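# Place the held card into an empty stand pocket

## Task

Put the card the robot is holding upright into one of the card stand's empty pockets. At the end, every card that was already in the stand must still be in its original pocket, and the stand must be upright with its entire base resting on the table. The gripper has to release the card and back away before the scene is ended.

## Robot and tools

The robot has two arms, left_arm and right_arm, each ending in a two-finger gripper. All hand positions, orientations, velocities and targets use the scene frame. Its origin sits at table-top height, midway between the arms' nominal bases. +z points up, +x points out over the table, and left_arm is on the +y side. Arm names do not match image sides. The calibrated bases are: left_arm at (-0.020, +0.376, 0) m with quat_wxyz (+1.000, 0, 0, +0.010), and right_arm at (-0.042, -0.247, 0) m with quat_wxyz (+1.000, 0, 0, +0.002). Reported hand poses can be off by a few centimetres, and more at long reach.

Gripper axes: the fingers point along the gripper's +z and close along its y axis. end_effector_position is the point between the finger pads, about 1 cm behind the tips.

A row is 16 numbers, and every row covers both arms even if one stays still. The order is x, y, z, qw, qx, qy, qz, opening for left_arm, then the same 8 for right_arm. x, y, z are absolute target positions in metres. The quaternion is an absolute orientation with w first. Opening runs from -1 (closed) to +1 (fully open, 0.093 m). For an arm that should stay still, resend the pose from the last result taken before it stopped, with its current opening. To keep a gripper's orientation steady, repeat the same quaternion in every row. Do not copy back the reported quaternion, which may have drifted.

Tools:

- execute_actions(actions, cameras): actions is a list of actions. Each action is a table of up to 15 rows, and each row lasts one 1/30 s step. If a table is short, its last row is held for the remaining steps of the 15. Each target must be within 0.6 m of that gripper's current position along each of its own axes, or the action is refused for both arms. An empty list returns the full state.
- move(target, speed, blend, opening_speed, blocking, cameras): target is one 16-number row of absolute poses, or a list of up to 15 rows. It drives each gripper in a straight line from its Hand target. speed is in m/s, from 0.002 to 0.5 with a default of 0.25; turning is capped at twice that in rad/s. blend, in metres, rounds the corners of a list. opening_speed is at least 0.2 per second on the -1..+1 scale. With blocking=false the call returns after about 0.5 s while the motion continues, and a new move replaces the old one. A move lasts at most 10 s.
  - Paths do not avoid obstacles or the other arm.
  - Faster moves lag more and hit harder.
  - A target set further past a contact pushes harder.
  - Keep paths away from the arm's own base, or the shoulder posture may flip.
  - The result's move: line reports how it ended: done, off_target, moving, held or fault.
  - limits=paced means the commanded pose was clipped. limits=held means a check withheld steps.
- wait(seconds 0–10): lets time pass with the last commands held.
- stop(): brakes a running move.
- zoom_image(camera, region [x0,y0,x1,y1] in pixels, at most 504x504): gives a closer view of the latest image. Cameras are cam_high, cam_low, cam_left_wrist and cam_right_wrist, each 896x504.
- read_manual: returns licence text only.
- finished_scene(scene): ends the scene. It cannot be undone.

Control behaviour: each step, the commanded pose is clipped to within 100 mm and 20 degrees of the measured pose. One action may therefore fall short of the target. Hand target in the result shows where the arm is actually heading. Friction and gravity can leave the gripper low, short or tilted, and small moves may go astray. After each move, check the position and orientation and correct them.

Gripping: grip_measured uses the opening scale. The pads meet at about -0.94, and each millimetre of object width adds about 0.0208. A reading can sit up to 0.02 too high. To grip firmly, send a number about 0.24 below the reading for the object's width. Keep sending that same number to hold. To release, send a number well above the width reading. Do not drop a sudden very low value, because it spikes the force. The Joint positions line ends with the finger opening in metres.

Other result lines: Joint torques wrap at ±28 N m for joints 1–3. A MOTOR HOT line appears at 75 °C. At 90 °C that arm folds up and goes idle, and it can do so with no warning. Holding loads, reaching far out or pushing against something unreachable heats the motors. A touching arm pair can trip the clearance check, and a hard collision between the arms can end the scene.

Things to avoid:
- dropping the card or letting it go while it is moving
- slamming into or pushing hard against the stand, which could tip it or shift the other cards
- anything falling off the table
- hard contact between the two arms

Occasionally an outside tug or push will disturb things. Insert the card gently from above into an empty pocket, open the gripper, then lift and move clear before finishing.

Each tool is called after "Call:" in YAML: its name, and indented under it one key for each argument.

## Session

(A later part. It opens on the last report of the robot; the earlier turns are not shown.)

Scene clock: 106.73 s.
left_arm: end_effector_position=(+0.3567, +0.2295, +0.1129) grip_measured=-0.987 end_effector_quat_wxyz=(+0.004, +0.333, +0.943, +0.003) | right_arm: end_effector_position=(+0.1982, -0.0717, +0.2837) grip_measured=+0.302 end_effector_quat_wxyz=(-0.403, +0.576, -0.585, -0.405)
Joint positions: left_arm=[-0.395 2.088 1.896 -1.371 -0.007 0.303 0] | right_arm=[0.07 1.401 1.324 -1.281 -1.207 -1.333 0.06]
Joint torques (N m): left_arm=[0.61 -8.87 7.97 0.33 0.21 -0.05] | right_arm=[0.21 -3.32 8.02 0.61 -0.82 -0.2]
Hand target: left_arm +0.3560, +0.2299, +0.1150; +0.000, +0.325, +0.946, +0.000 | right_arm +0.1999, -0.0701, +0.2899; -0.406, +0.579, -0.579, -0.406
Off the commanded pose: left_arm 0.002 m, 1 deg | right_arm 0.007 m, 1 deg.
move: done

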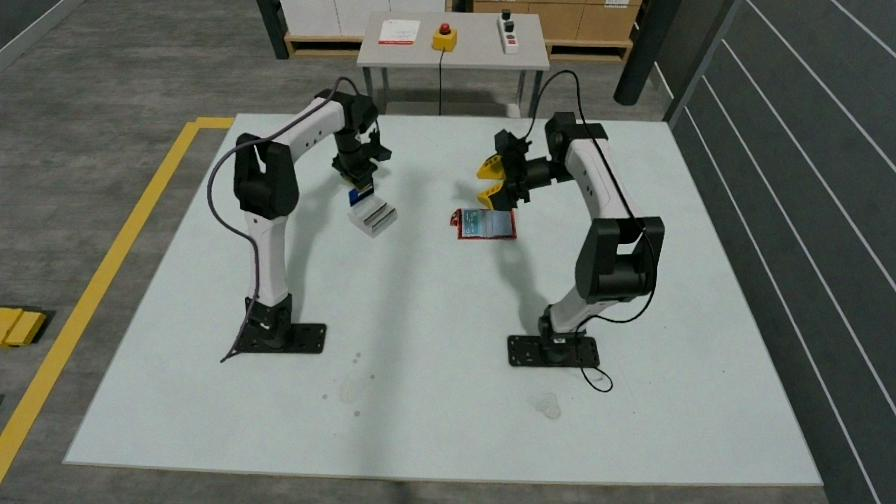

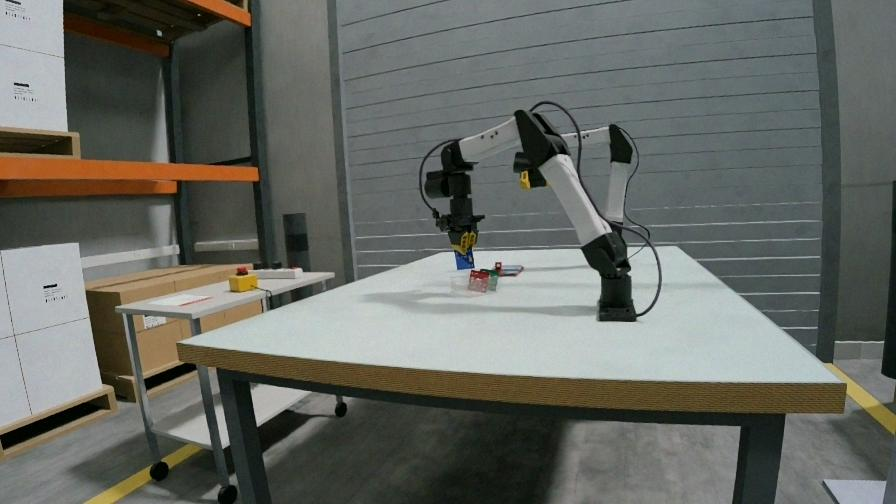

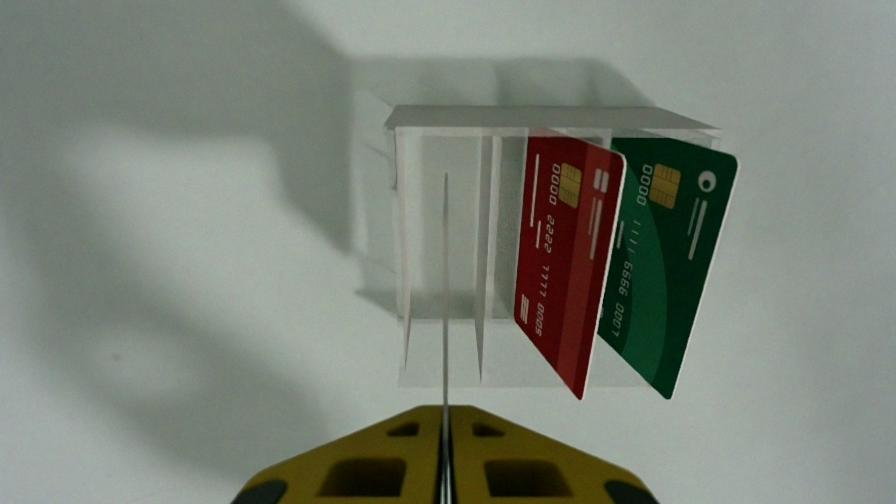

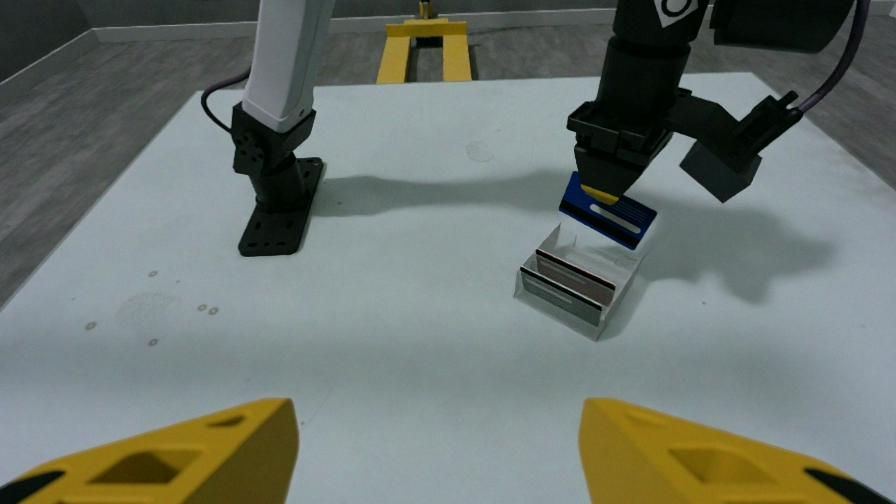

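Call:
move:
  target: [0.3557, 0.2304, 0.115, 0.0783, 0.3236, 0.9426, -0.0269, -1, 0.2, -0.07, 0.29, 0.406, -0.579, 0.579, 0.406, 0.3]
  speed: 0.08

Call:
zoom_image:
  camera: "cam_right_wrist"
  region: [500, 140, 680, 350]

Call:
zoom_image:
  camera: "cam_low"
  region: [430, 230, 510, 310]

Call:
zoom_image:
  camera: "cam_left_wrist"
  region: [370, 60, 520, 420]

Scene clock: 148.30 s.
left_arm: end_effector_position=(+0.3557, +0.2296, +0.1052) grip_measured=-0.987 end_effector_quat_wxyz=(+0.062, +0.324, +0.944, -0.022) | right_arm: end_effector_position=(+0.1982, -0.0717, +0.2837) grip_measured=+0.302 end_effector_quat_wxyz=(-0.403, +0.576, -0.585, -0.405)
Joint positions: left_arm=[-0.375 1.962 1.675 -1.157 0.041 0.303 0] | right_arm=[0.07 1.401 1.324 -1.281 -1.207 -1.333 0.06]
Joint torques (N m): left_arm=[0.8 -11.03 5.78 0.83 0.28 0.11] | right_arm=[0.21 -3.32 8.03 0.61 -0.81 -0.2]
Hand target: left_arm +0.3557, +0.2303, +0.1149; +0.078, +0.324, +0.943, -0.027 | right_arm +0.1999, -0.0701, +0.2899; -0.406, +0.579, -0.579, -0.406
Off the commanded pose: left_arm 0.010 m, 2 deg | right_arm 0.007 m, 1 deg.
move: done

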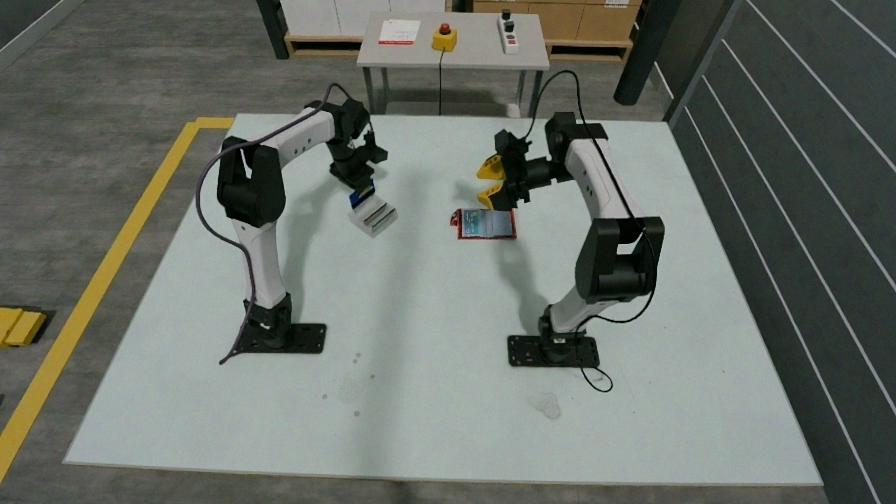

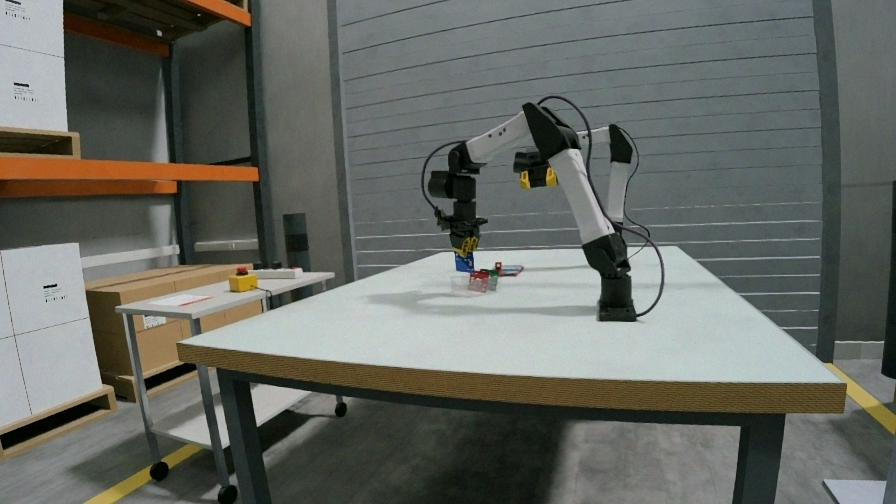

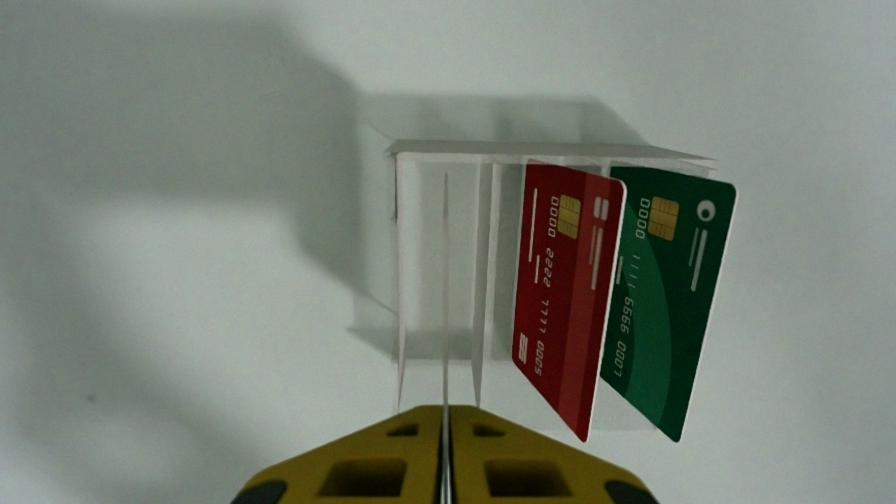

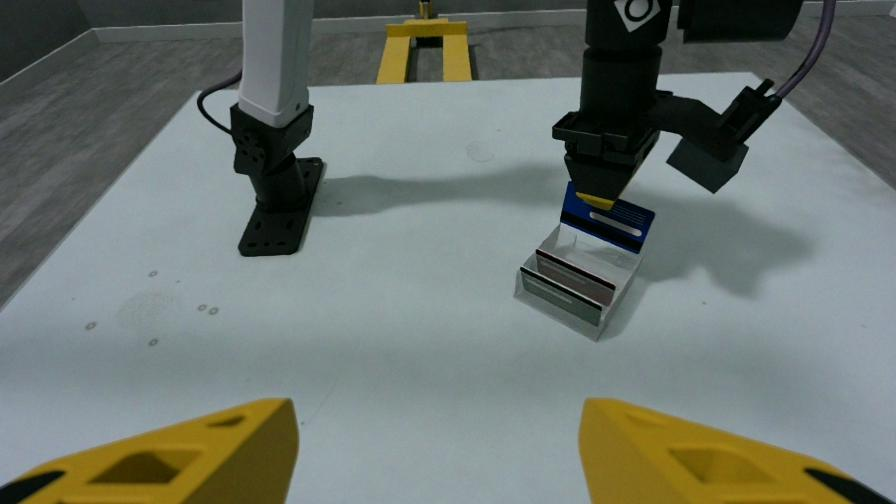

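Scaled by 2.400 from the camera's 896x504 image, which has a finer 1280x720 frame.

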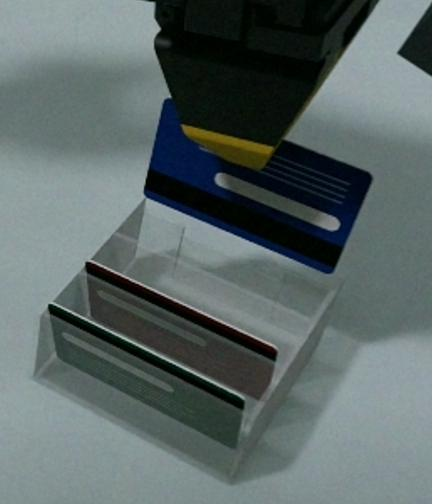

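Scaled by 6.300 from the camera's 896x504 image, which has a finer 1280x720 frame.

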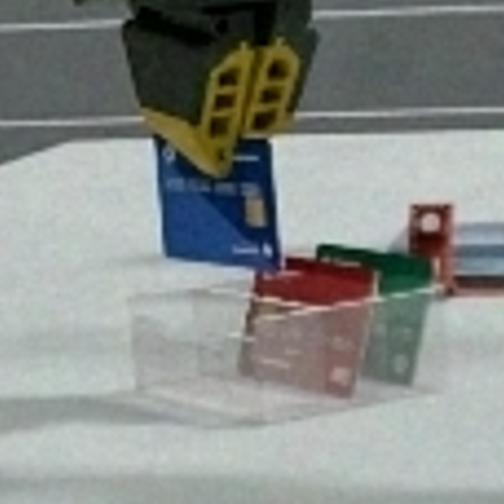

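Scaled by 1.400 from the camera's 896x504 image, which has a finer 1280x720 frame.

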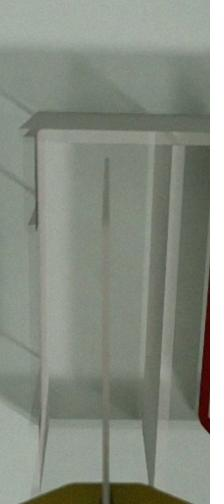

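Call:
move:
  target: [0.3549, 0.231, 0.103, 0.0783, 0.3236, 0.9426, -0.0269, -1, 0.2, -0.07, 0.29, 0.406, -0.579, 0.579, 0.406, 0.3]
  speed: 0.03

Call:
zoom_image:
  camera: "cam_right_wrist"
  region: [500, 140, 680, 350]

Call:
zoom_image:
  camera: "cam_low"
  region: [430, 230, 510, 310]

Call:
zoom_image:
  camera: "cam_left_wrist"
  region: [370, 60, 520, 420]

Scene clock: 167.57 s.
left_arm: end_effector_position=(+0.3544, +0.2300, +0.0926) grip_measured=-0.987 end_effector_quat_wxyz=(+0.062, +0.324, +0.944, -0.022) | right_arm: end_effector_position=(+0.1982, -0.0717, +0.2837) grip_measured=+0.302 end_effector_quat_wxyz=(-0.403, +0.576, -0.585, -0.405)
Joint positions: left_arm=[-0.375 1.962 1.625 -1.109 0.042 0.303 0] | right_arm=[0.07 1.401 1.324 -1.281 -1.207 -1.333 0.06]
Joint torques (N m): left_arm=[0.87 -11.12 5.78 0.84 0.27 0.12] | right_arm=[0.21 -3.32 8.02 0.61 -0.82 -0.2]
Heat: left arm: 44 °C; right arm: 44 °C.
Hand target: left_arm +0.3548, +0.2310, +0.1029; +0.078, +0.324, +0.943, -0.027 | right_arm +0.1999, -0.0701, +0.2899; -0.406, +0.579, -0.579, -0.406
Off the commanded pose: left_arm 0.010 m, 2 deg | right_arm 0.007 m, 1 deg.
move: done

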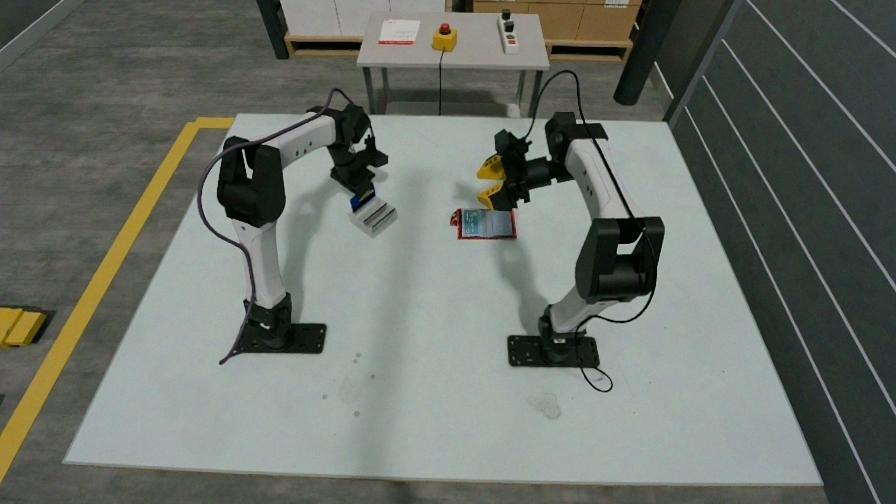

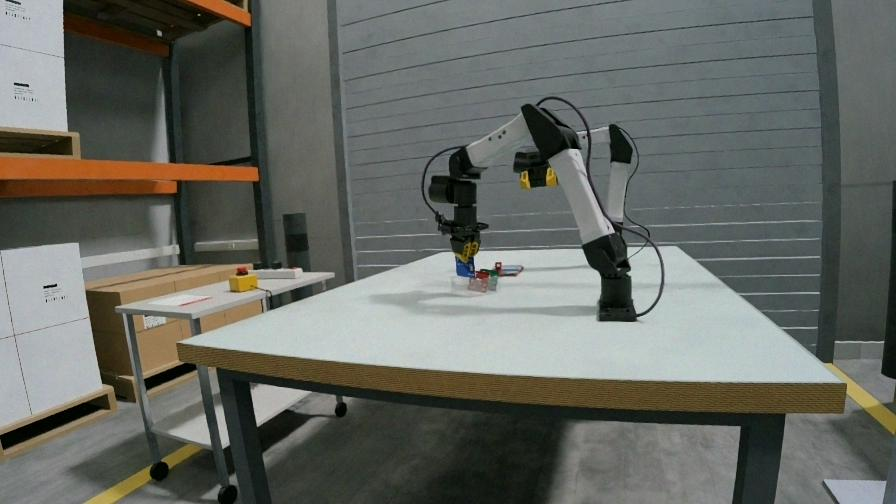

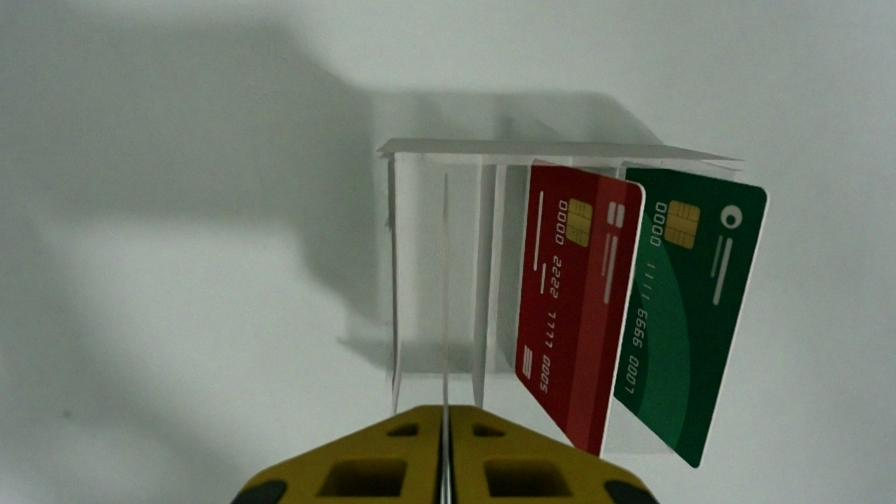

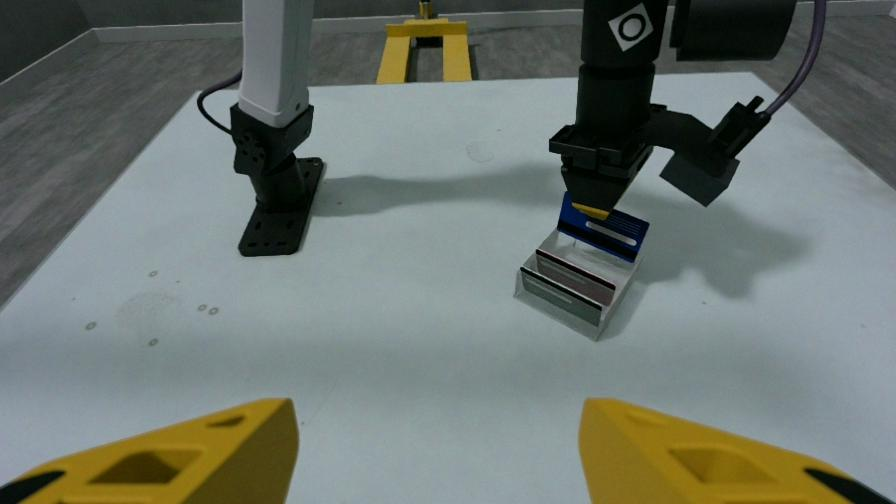

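Scaled by 2.400 from the camera's 896x504 image, which has a finer 1280x720 frame.

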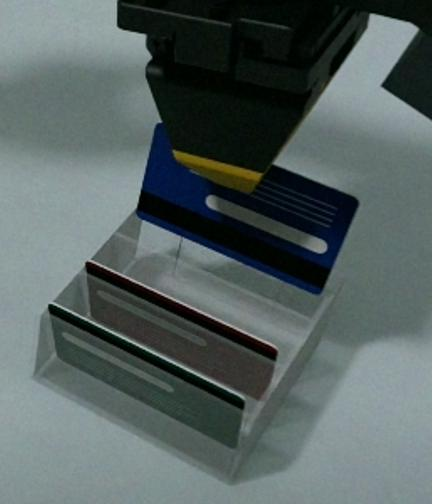

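Scaled by 6.300 from the camera's 896x504 image, which has a finer 1280x720 frame.

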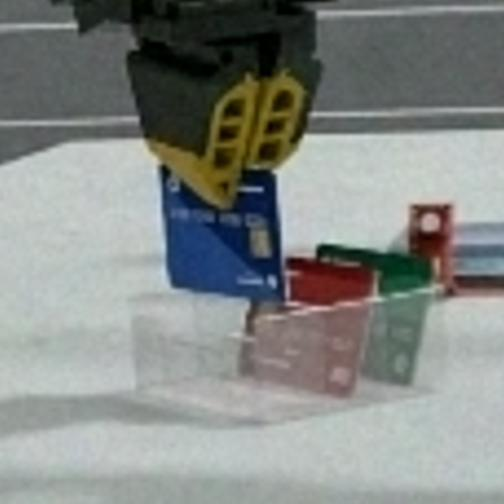

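Scaled by 1.400 from the camera's 896x504 image, which has a finer 1280x720 frame.

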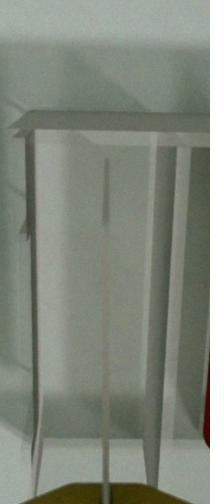

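Call:
move:
  target: [0.3550, 0.231, 0.090, 0.0783, 0.3236, 0.9426, -0.0269, -1, 0.2, -0.07, 0.29, 0.406, -0.579, 0.579, 0.406, 0.3]
  speed: 0.03
  cameras: ["cam_low","cam_left_wrist","cam_right_wrist"]

Call:
zoom_image:
  camera: "cam_right_wrist"
  region: [500, 140, 680, 350]

Call:
zoom_image:
  camera: "cam_low"
  region: [430, 230, 510, 310]

Call:
zoom_image:
  camera: "cam_left_wrist"
  region: [370, 60, 520, 420]

Scene clock: 181.10 s.
left_arm: end_effector_position=(+0.3544, +0.2300, +0.0817) grip_measured=-0.987 end_effector_quat_wxyz=(+0.064, +0.324, +0.944, -0.023) | right_arm: end_effector_position=(+0.1981, -0.0717, +0.2837) grip_measured=+0.302 end_effector_quat_wxyz=(-0.403, +0.576, -0.585, -0.405)
Joint positions: left_arm=[-0.375 1.962 1.581 -1.059 0.042 0.303 0] | right_arm=[0.07 1.401 1.324 -1.281 -1.207 -1.333 0.06]
Joint torques (N m): left_arm=[0.88 -10.7 5.75 0.92 0.26 0.12] | right_arm=[0.21 -3.32 8.02 0.61 -0.81 -0.2]
Hand target: left_arm +0.3549, +0.2310, +0.0899; +0.078, +0.324, +0.943, -0.027 | right_arm +0.1999, -0.0701, +0.2899; -0.406, +0.579, -0.579, -0.406
Off the commanded pose: left_arm 0.008 m, 2 deg | right_arm 0.007 m, 1 deg.
move: done
Images, in order: cam_low, cam_left_wrist, cam_right_wrist.

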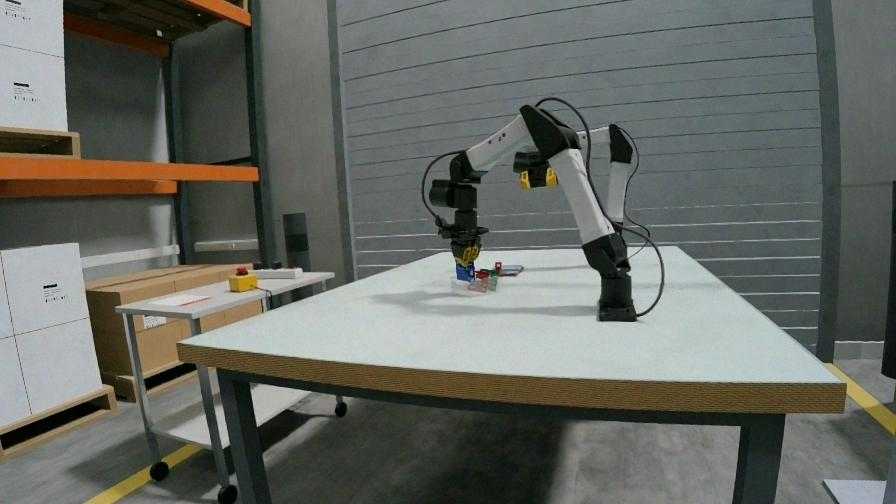

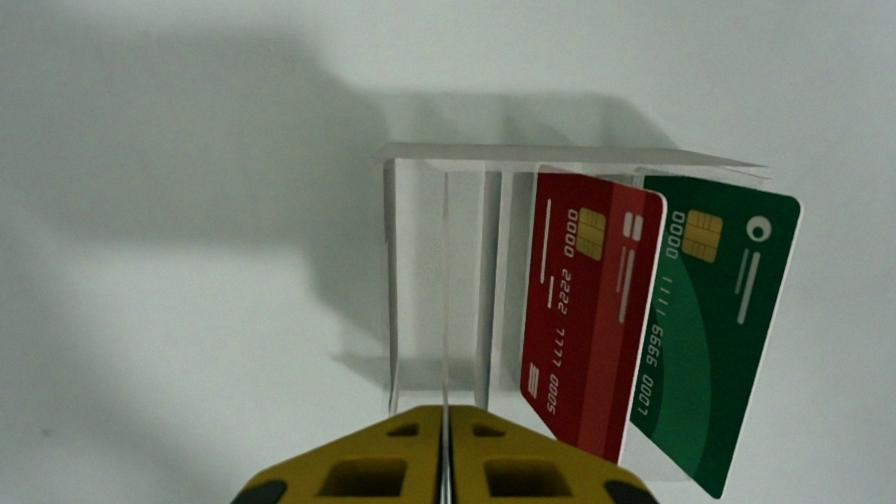

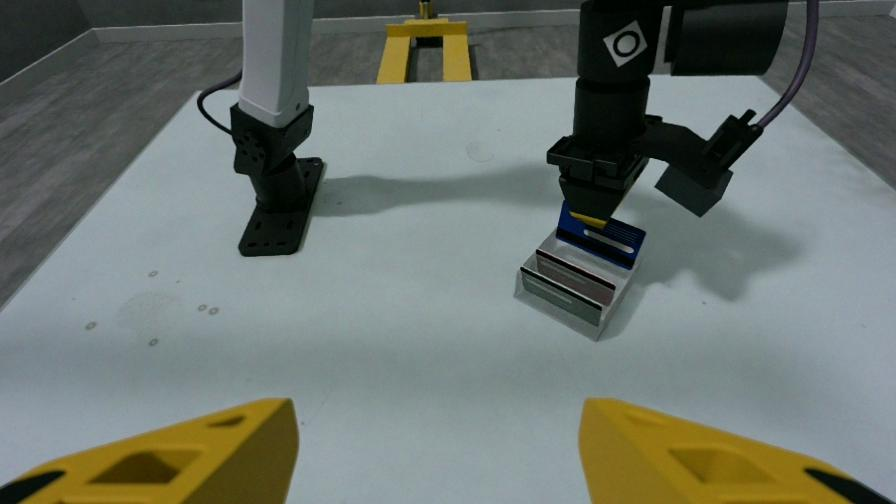

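Scaled by 2.400 from the camera's 896x504 image, which has a finer 1280x720 frame.

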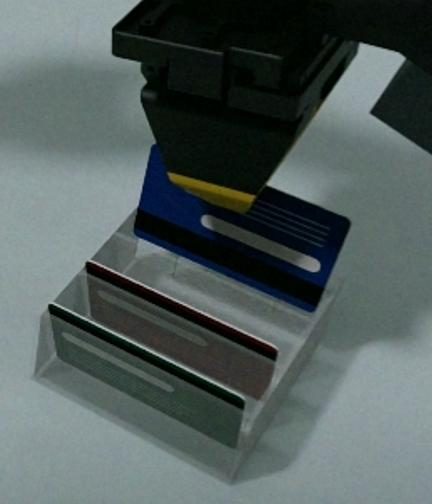

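Scaled by 6.300 from the camera's 896x504 image, which has a finer 1280x720 frame.

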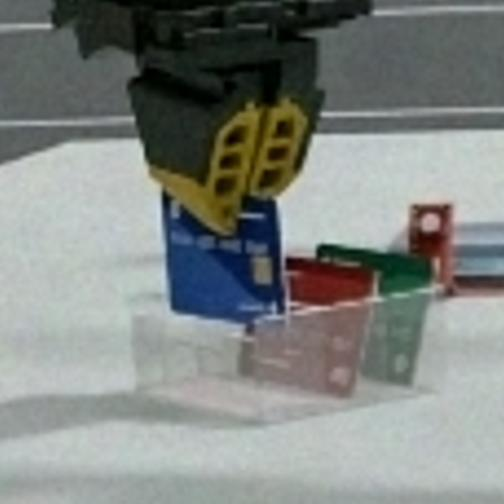

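Scaled by 1.400 from the camera's 896x504 image, which has a finer 1280x720 frame.

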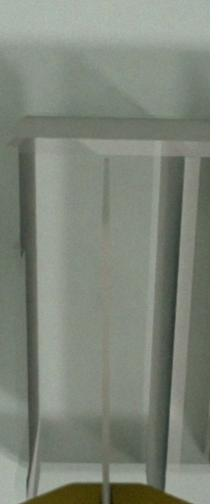

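Call:
move:
  target: [0.3546, 0.2314, 0.077, 0.0783, 0.3236, 0.9426, -0.0269, -1, 0.2, -0.07, 0.29, 0.406, -0.579, 0.579, 0.406, 0.3]
  speed: 0.03
  cameras: ["cam_low","cam_left_wrist","cam_right_wrist"]

Call:
zoom_image:
  camera: "cam_right_wrist"
  region: [500, 140, 680, 350]

Call:
zoom_image:
  camera: "cam_low"
  region: [430, 230, 510, 310]

Call:
zoom_image:
  camera: "cam_left_wrist"
  region: [370, 60, 520, 420]

Scene clock: 189.07 s.
left_arm: end_effector_position=(+0.3540, +0.2301, +0.0709) grip_measured=-0.987 end_effector_quat_wxyz=(+0.067, +0.324, +0.943, -0.023) | right_arm: end_effector_position=(+0.1981, -0.0717, +0.2837) grip_measured=+0.302 end_effector_quat_wxyz=(-0.403, +0.576, -0.585, -0.405)
Joint positions: left_arm=[-0.375 1.962 1.536 -1.009 0.042 0.303 0] | right_arm=[0.07 1.401 1.324 -1.281 -1.207 -1.333 0.06]
Joint torques (N m): left_arm=[0.95 -10.25 5.74 0.94 0.26 0.13] | right_arm=[0.21 -3.32 8.02 0.61 -0.82 -0.19]
Hand target: left_arm +0.3546, +0.2313, +0.0770; +0.078, +0.324, +0.943, -0.027 | right_arm +0.1999, -0.0701, +0.2899; -0.406, +0.579, -0.579, -0.406
Off the commanded pose: left_arm 0.006 m, 1 deg | right_arm 0.007 m, 1 deg.
move: done
Images, in order: cam_low, cam_left_wrist, cam_right_wrist.

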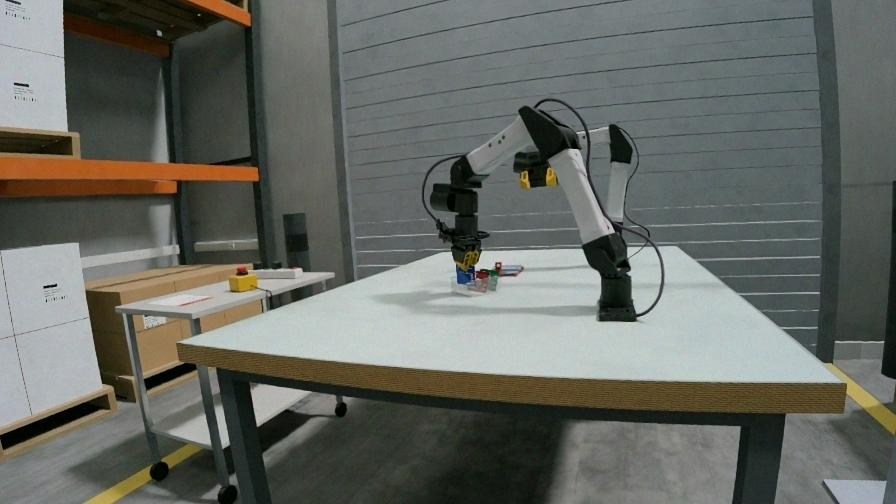

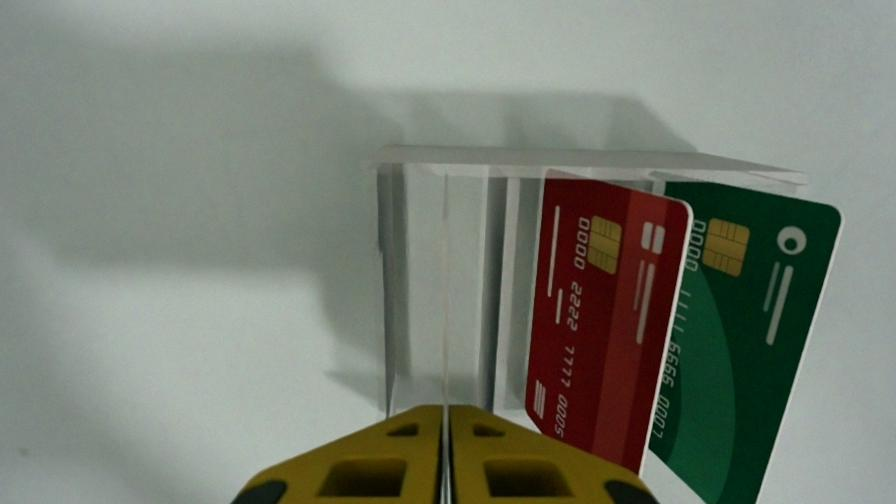

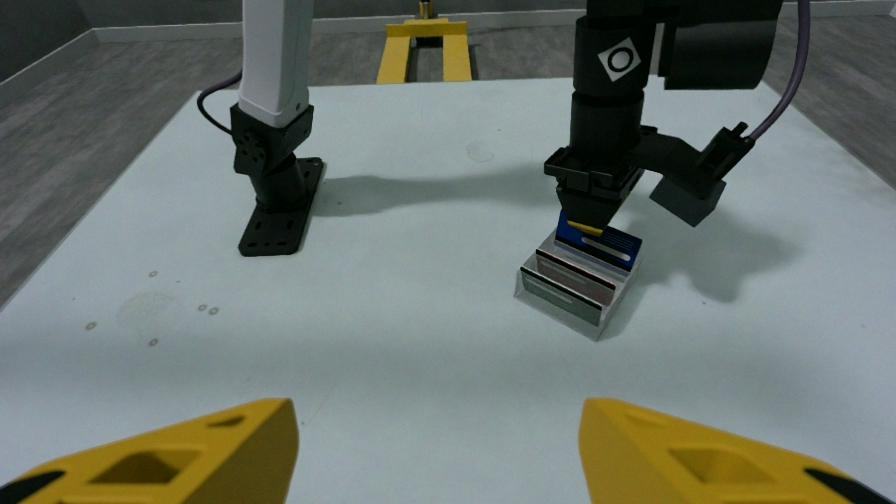

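Scaled by 2.400 from the camera's 896x504 image, which has a finer 1280x720 frame.

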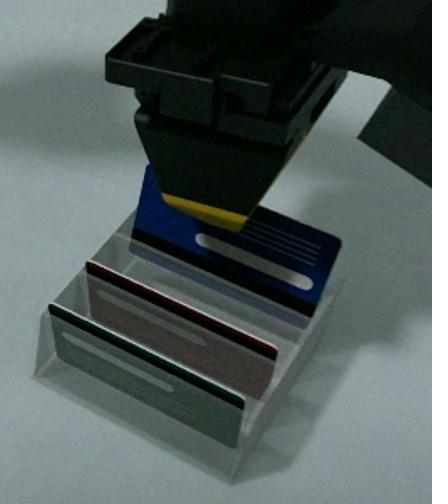

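Scaled by 6.300 from the camera's 896x504 image, which has a finer 1280x720 frame.

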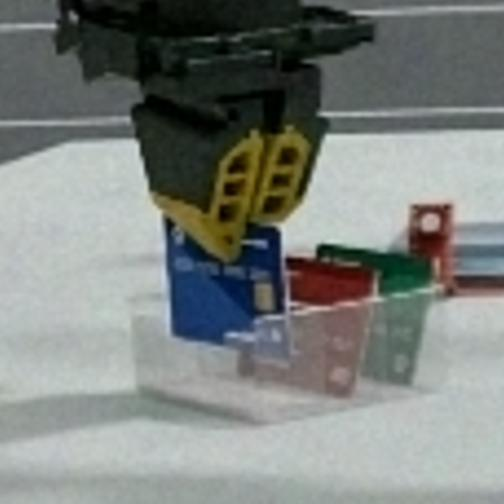

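Scaled by 1.400 from the camera's 896x504 image, which has a finer 1280x720 frame.

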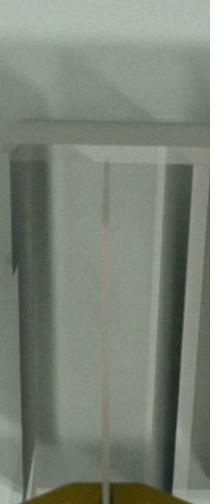

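Call:
move:
  target: [0.3546, 0.2314, 0.066, 0.0783, 0.3236, 0.9426, -0.0269, -1, 0.2, -0.07, 0.29, 0.406, -0.579, 0.579, 0.406, 0.3]
  speed: 0.03
  cameras: ["cam_low","cam_left_wrist","cam_right_wrist"]

Call:
zoom_image:
  camera: "cam_right_wrist"
  region: [500, 140, 680, 350]

Call:
zoom_image:
  camera: "cam_low"
  region: [430, 230, 510, 310]

Scene clock: 195.40 s.
left_arm: end_effector_position=(+0.3543, +0.2300, +0.0629) grip_measured=-0.987 end_effector_quat_wxyz=(+0.071, +0.324, +0.943, -0.023) | right_arm: end_effector_position=(+0.1981, -0.0717, +0.2837) grip_measured=+0.302 end_effector_quat_wxyz=(-0.403, +0.576, -0.585, -0.405)
Joint positions: left_arm=[-0.375 1.962 1.503 -0.967 0.042 0.303 0] | right_arm=[0.07 1.401 1.324 -1.281 -1.207 -1.333 0.06]
Joint torques (N m): left_arm=[0.94 -9.59 5.72 0.93 0.26 0.12] | right_arm=[0.23 -3.32 8.02 0.61 -0.82 -0.19]
Hand target: left_arm +0.3546, +0.2314, +0.0660; +0.078, +0.324, +0.943, -0.027 | right_arm +0.1999, -0.0701, +0.2899; -0.406, +0.579, -0.579, -0.406
Off the commanded pose: left_arm 0.003 m, 1 deg | right_arm 0.007 m, 1 deg.
move: done
Images, in order: cam_low, cam_left_wrist, cam_right_wrist.

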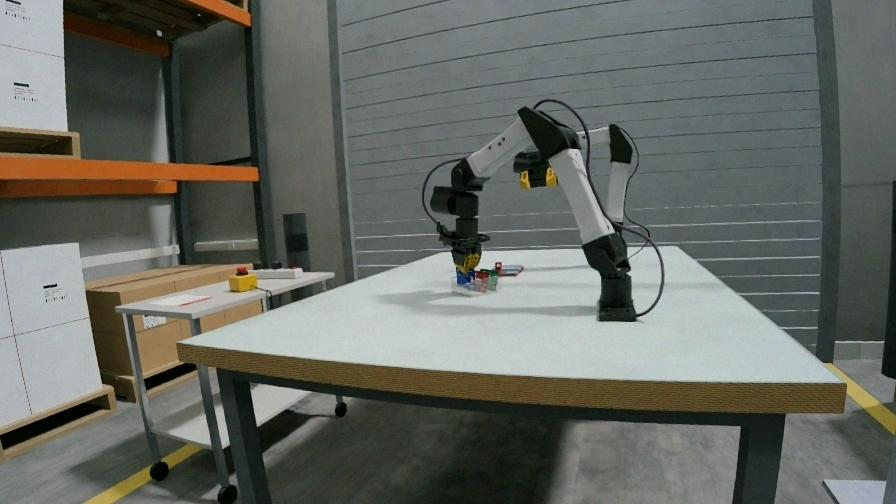

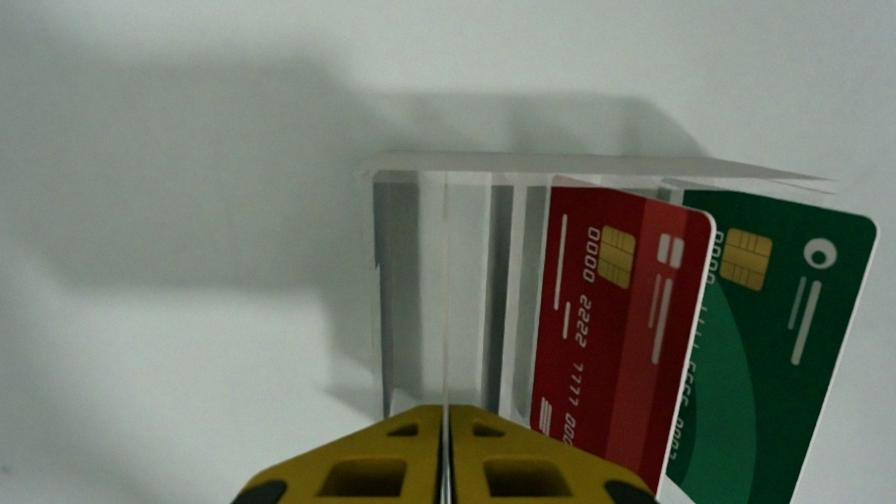

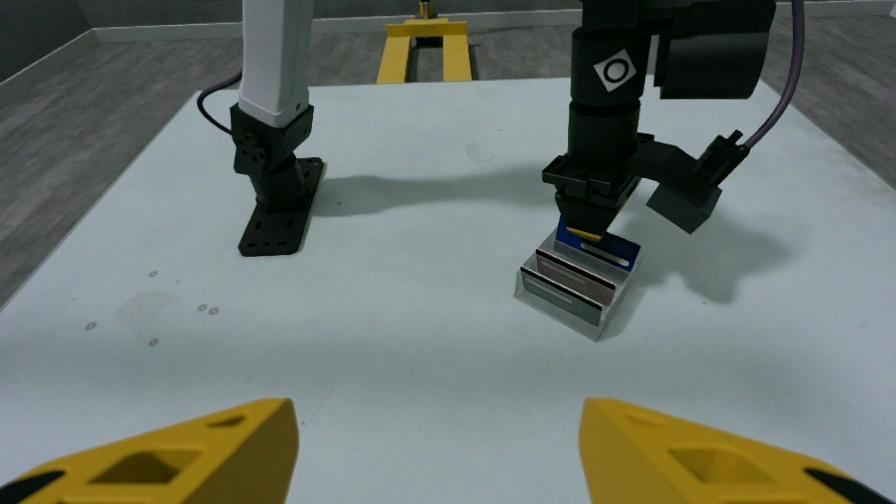

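Scaled by 2.400 from the camera's 896x504 image, which has a finer 1280x720 frame.

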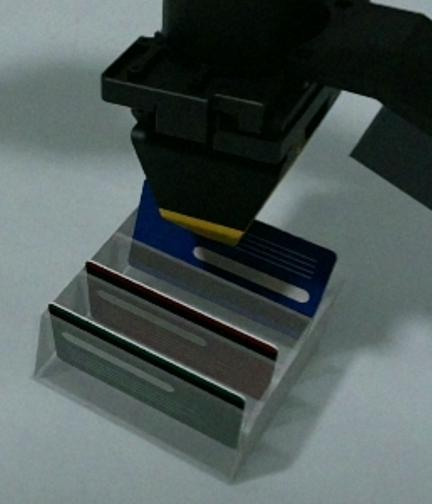

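Scaled by 6.300 from the camera's 896x504 image, which has a finer 1280x720 frame.

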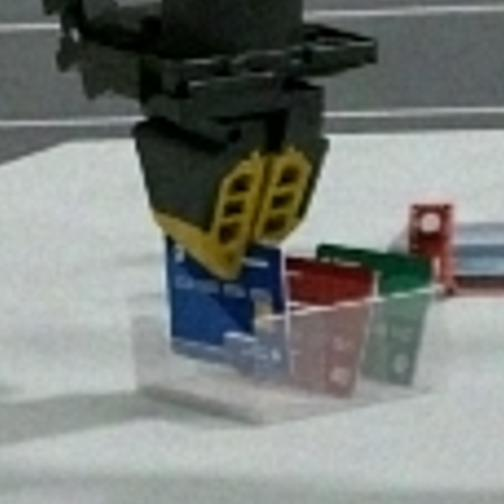

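Call:
move:
  target: [0.3546, 0.2316, 0.056, 0.0783, 0.3236, 0.9426, -0.0269, -1, 0.2, -0.07, 0.29, 0.406, -0.579, 0.579, 0.406, 0.3]
  speed: 0.03
  cameras: ["cam_low","cam_left_wrist","cam_right_wrist"]

Call:
zoom_image:
  camera: "cam_right_wrist"
  region: [500, 140, 680, 350]

Call:
zoom_image:
  camera: "cam_low"
  region: [430, 230, 510, 310]

Scene clock: 207.33 s.
left_arm: end_effector_position=(+0.3550, +0.2307, +0.0562) grip_measured=-0.987 end_effector_quat_wxyz=(+0.076, +0.323, +0.943, -0.023) | right_arm: end_effector_position=(+0.1981, -0.0717, +0.2837) grip_measured=+0.302 end_effector_quat_wxyz=(-0.403, +0.576, -0.585, -0.405)
Joint positions: left_arm=[-0.373 1.962 1.475 -0.93 0.042 0.303 0] | right_arm=[0.07 1.401 1.324 -1.281 -1.207 -1.333 0.06]
Joint torques (N m): left_arm=[0.81 -8.92 5.7 0.99 0.26 0.13] | right_arm=[0.21 -3.32 8.02 0.61 -0.82 -0.19]
Hand target: left_arm +0.3546, +0.2317, +0.0560; +0.078, +0.323, +0.943, -0.027 | right_arm +0.1999, -0.0701, +0.2899; -0.406, +0.579, -0.579, -0.406
Off the commanded pose: left_arm 0.001 m, 1 deg | right_arm 0.007 m, 1 deg.
move: done
Images, in order: cam_low, cam_left_wrist, cam_right_wrist.

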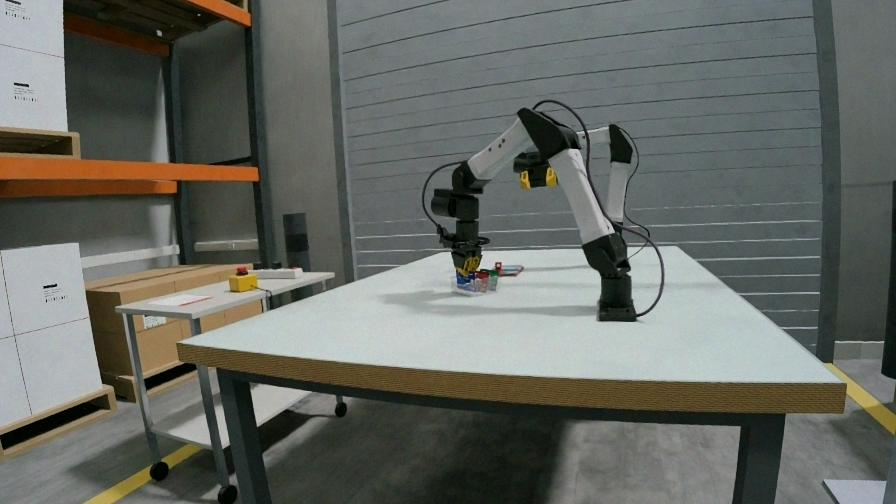

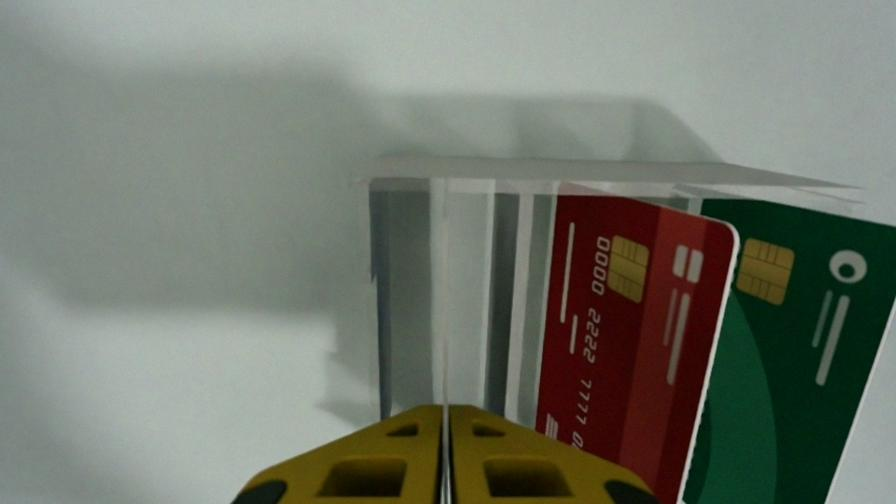

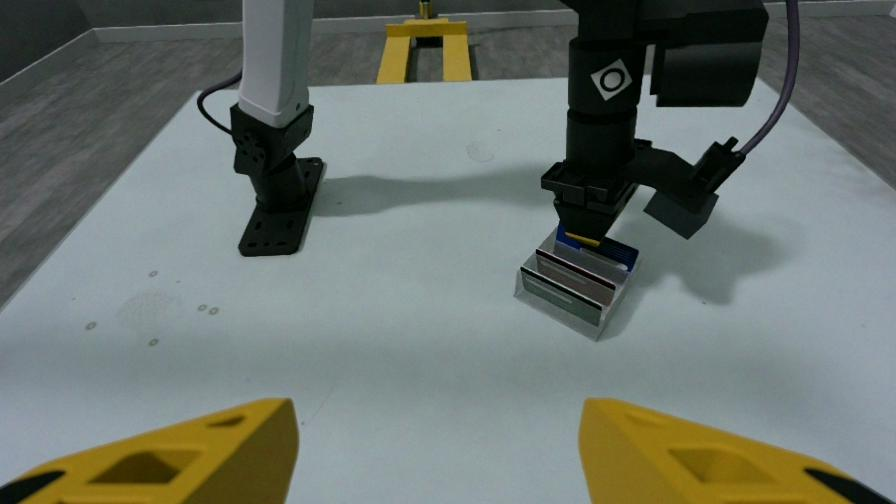

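Scaled by 2.400 from the camera's 896x504 image, which has a finer 1280x720 frame.

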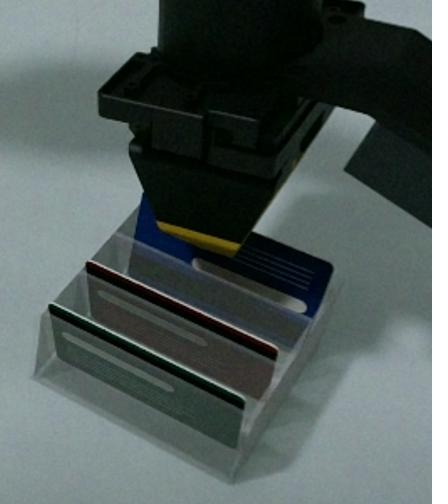

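Scaled by 6.300 from the camera's 896x504 image, which has a finer 1280x720 frame.

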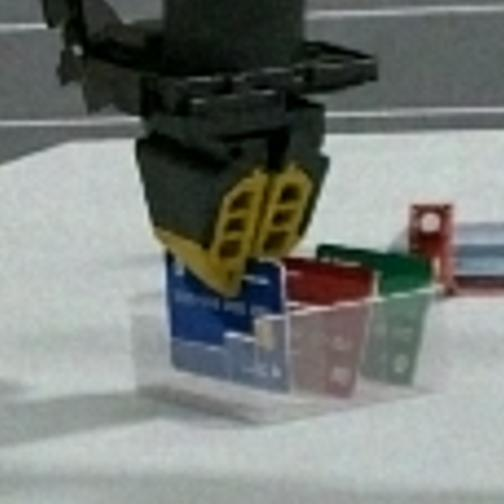

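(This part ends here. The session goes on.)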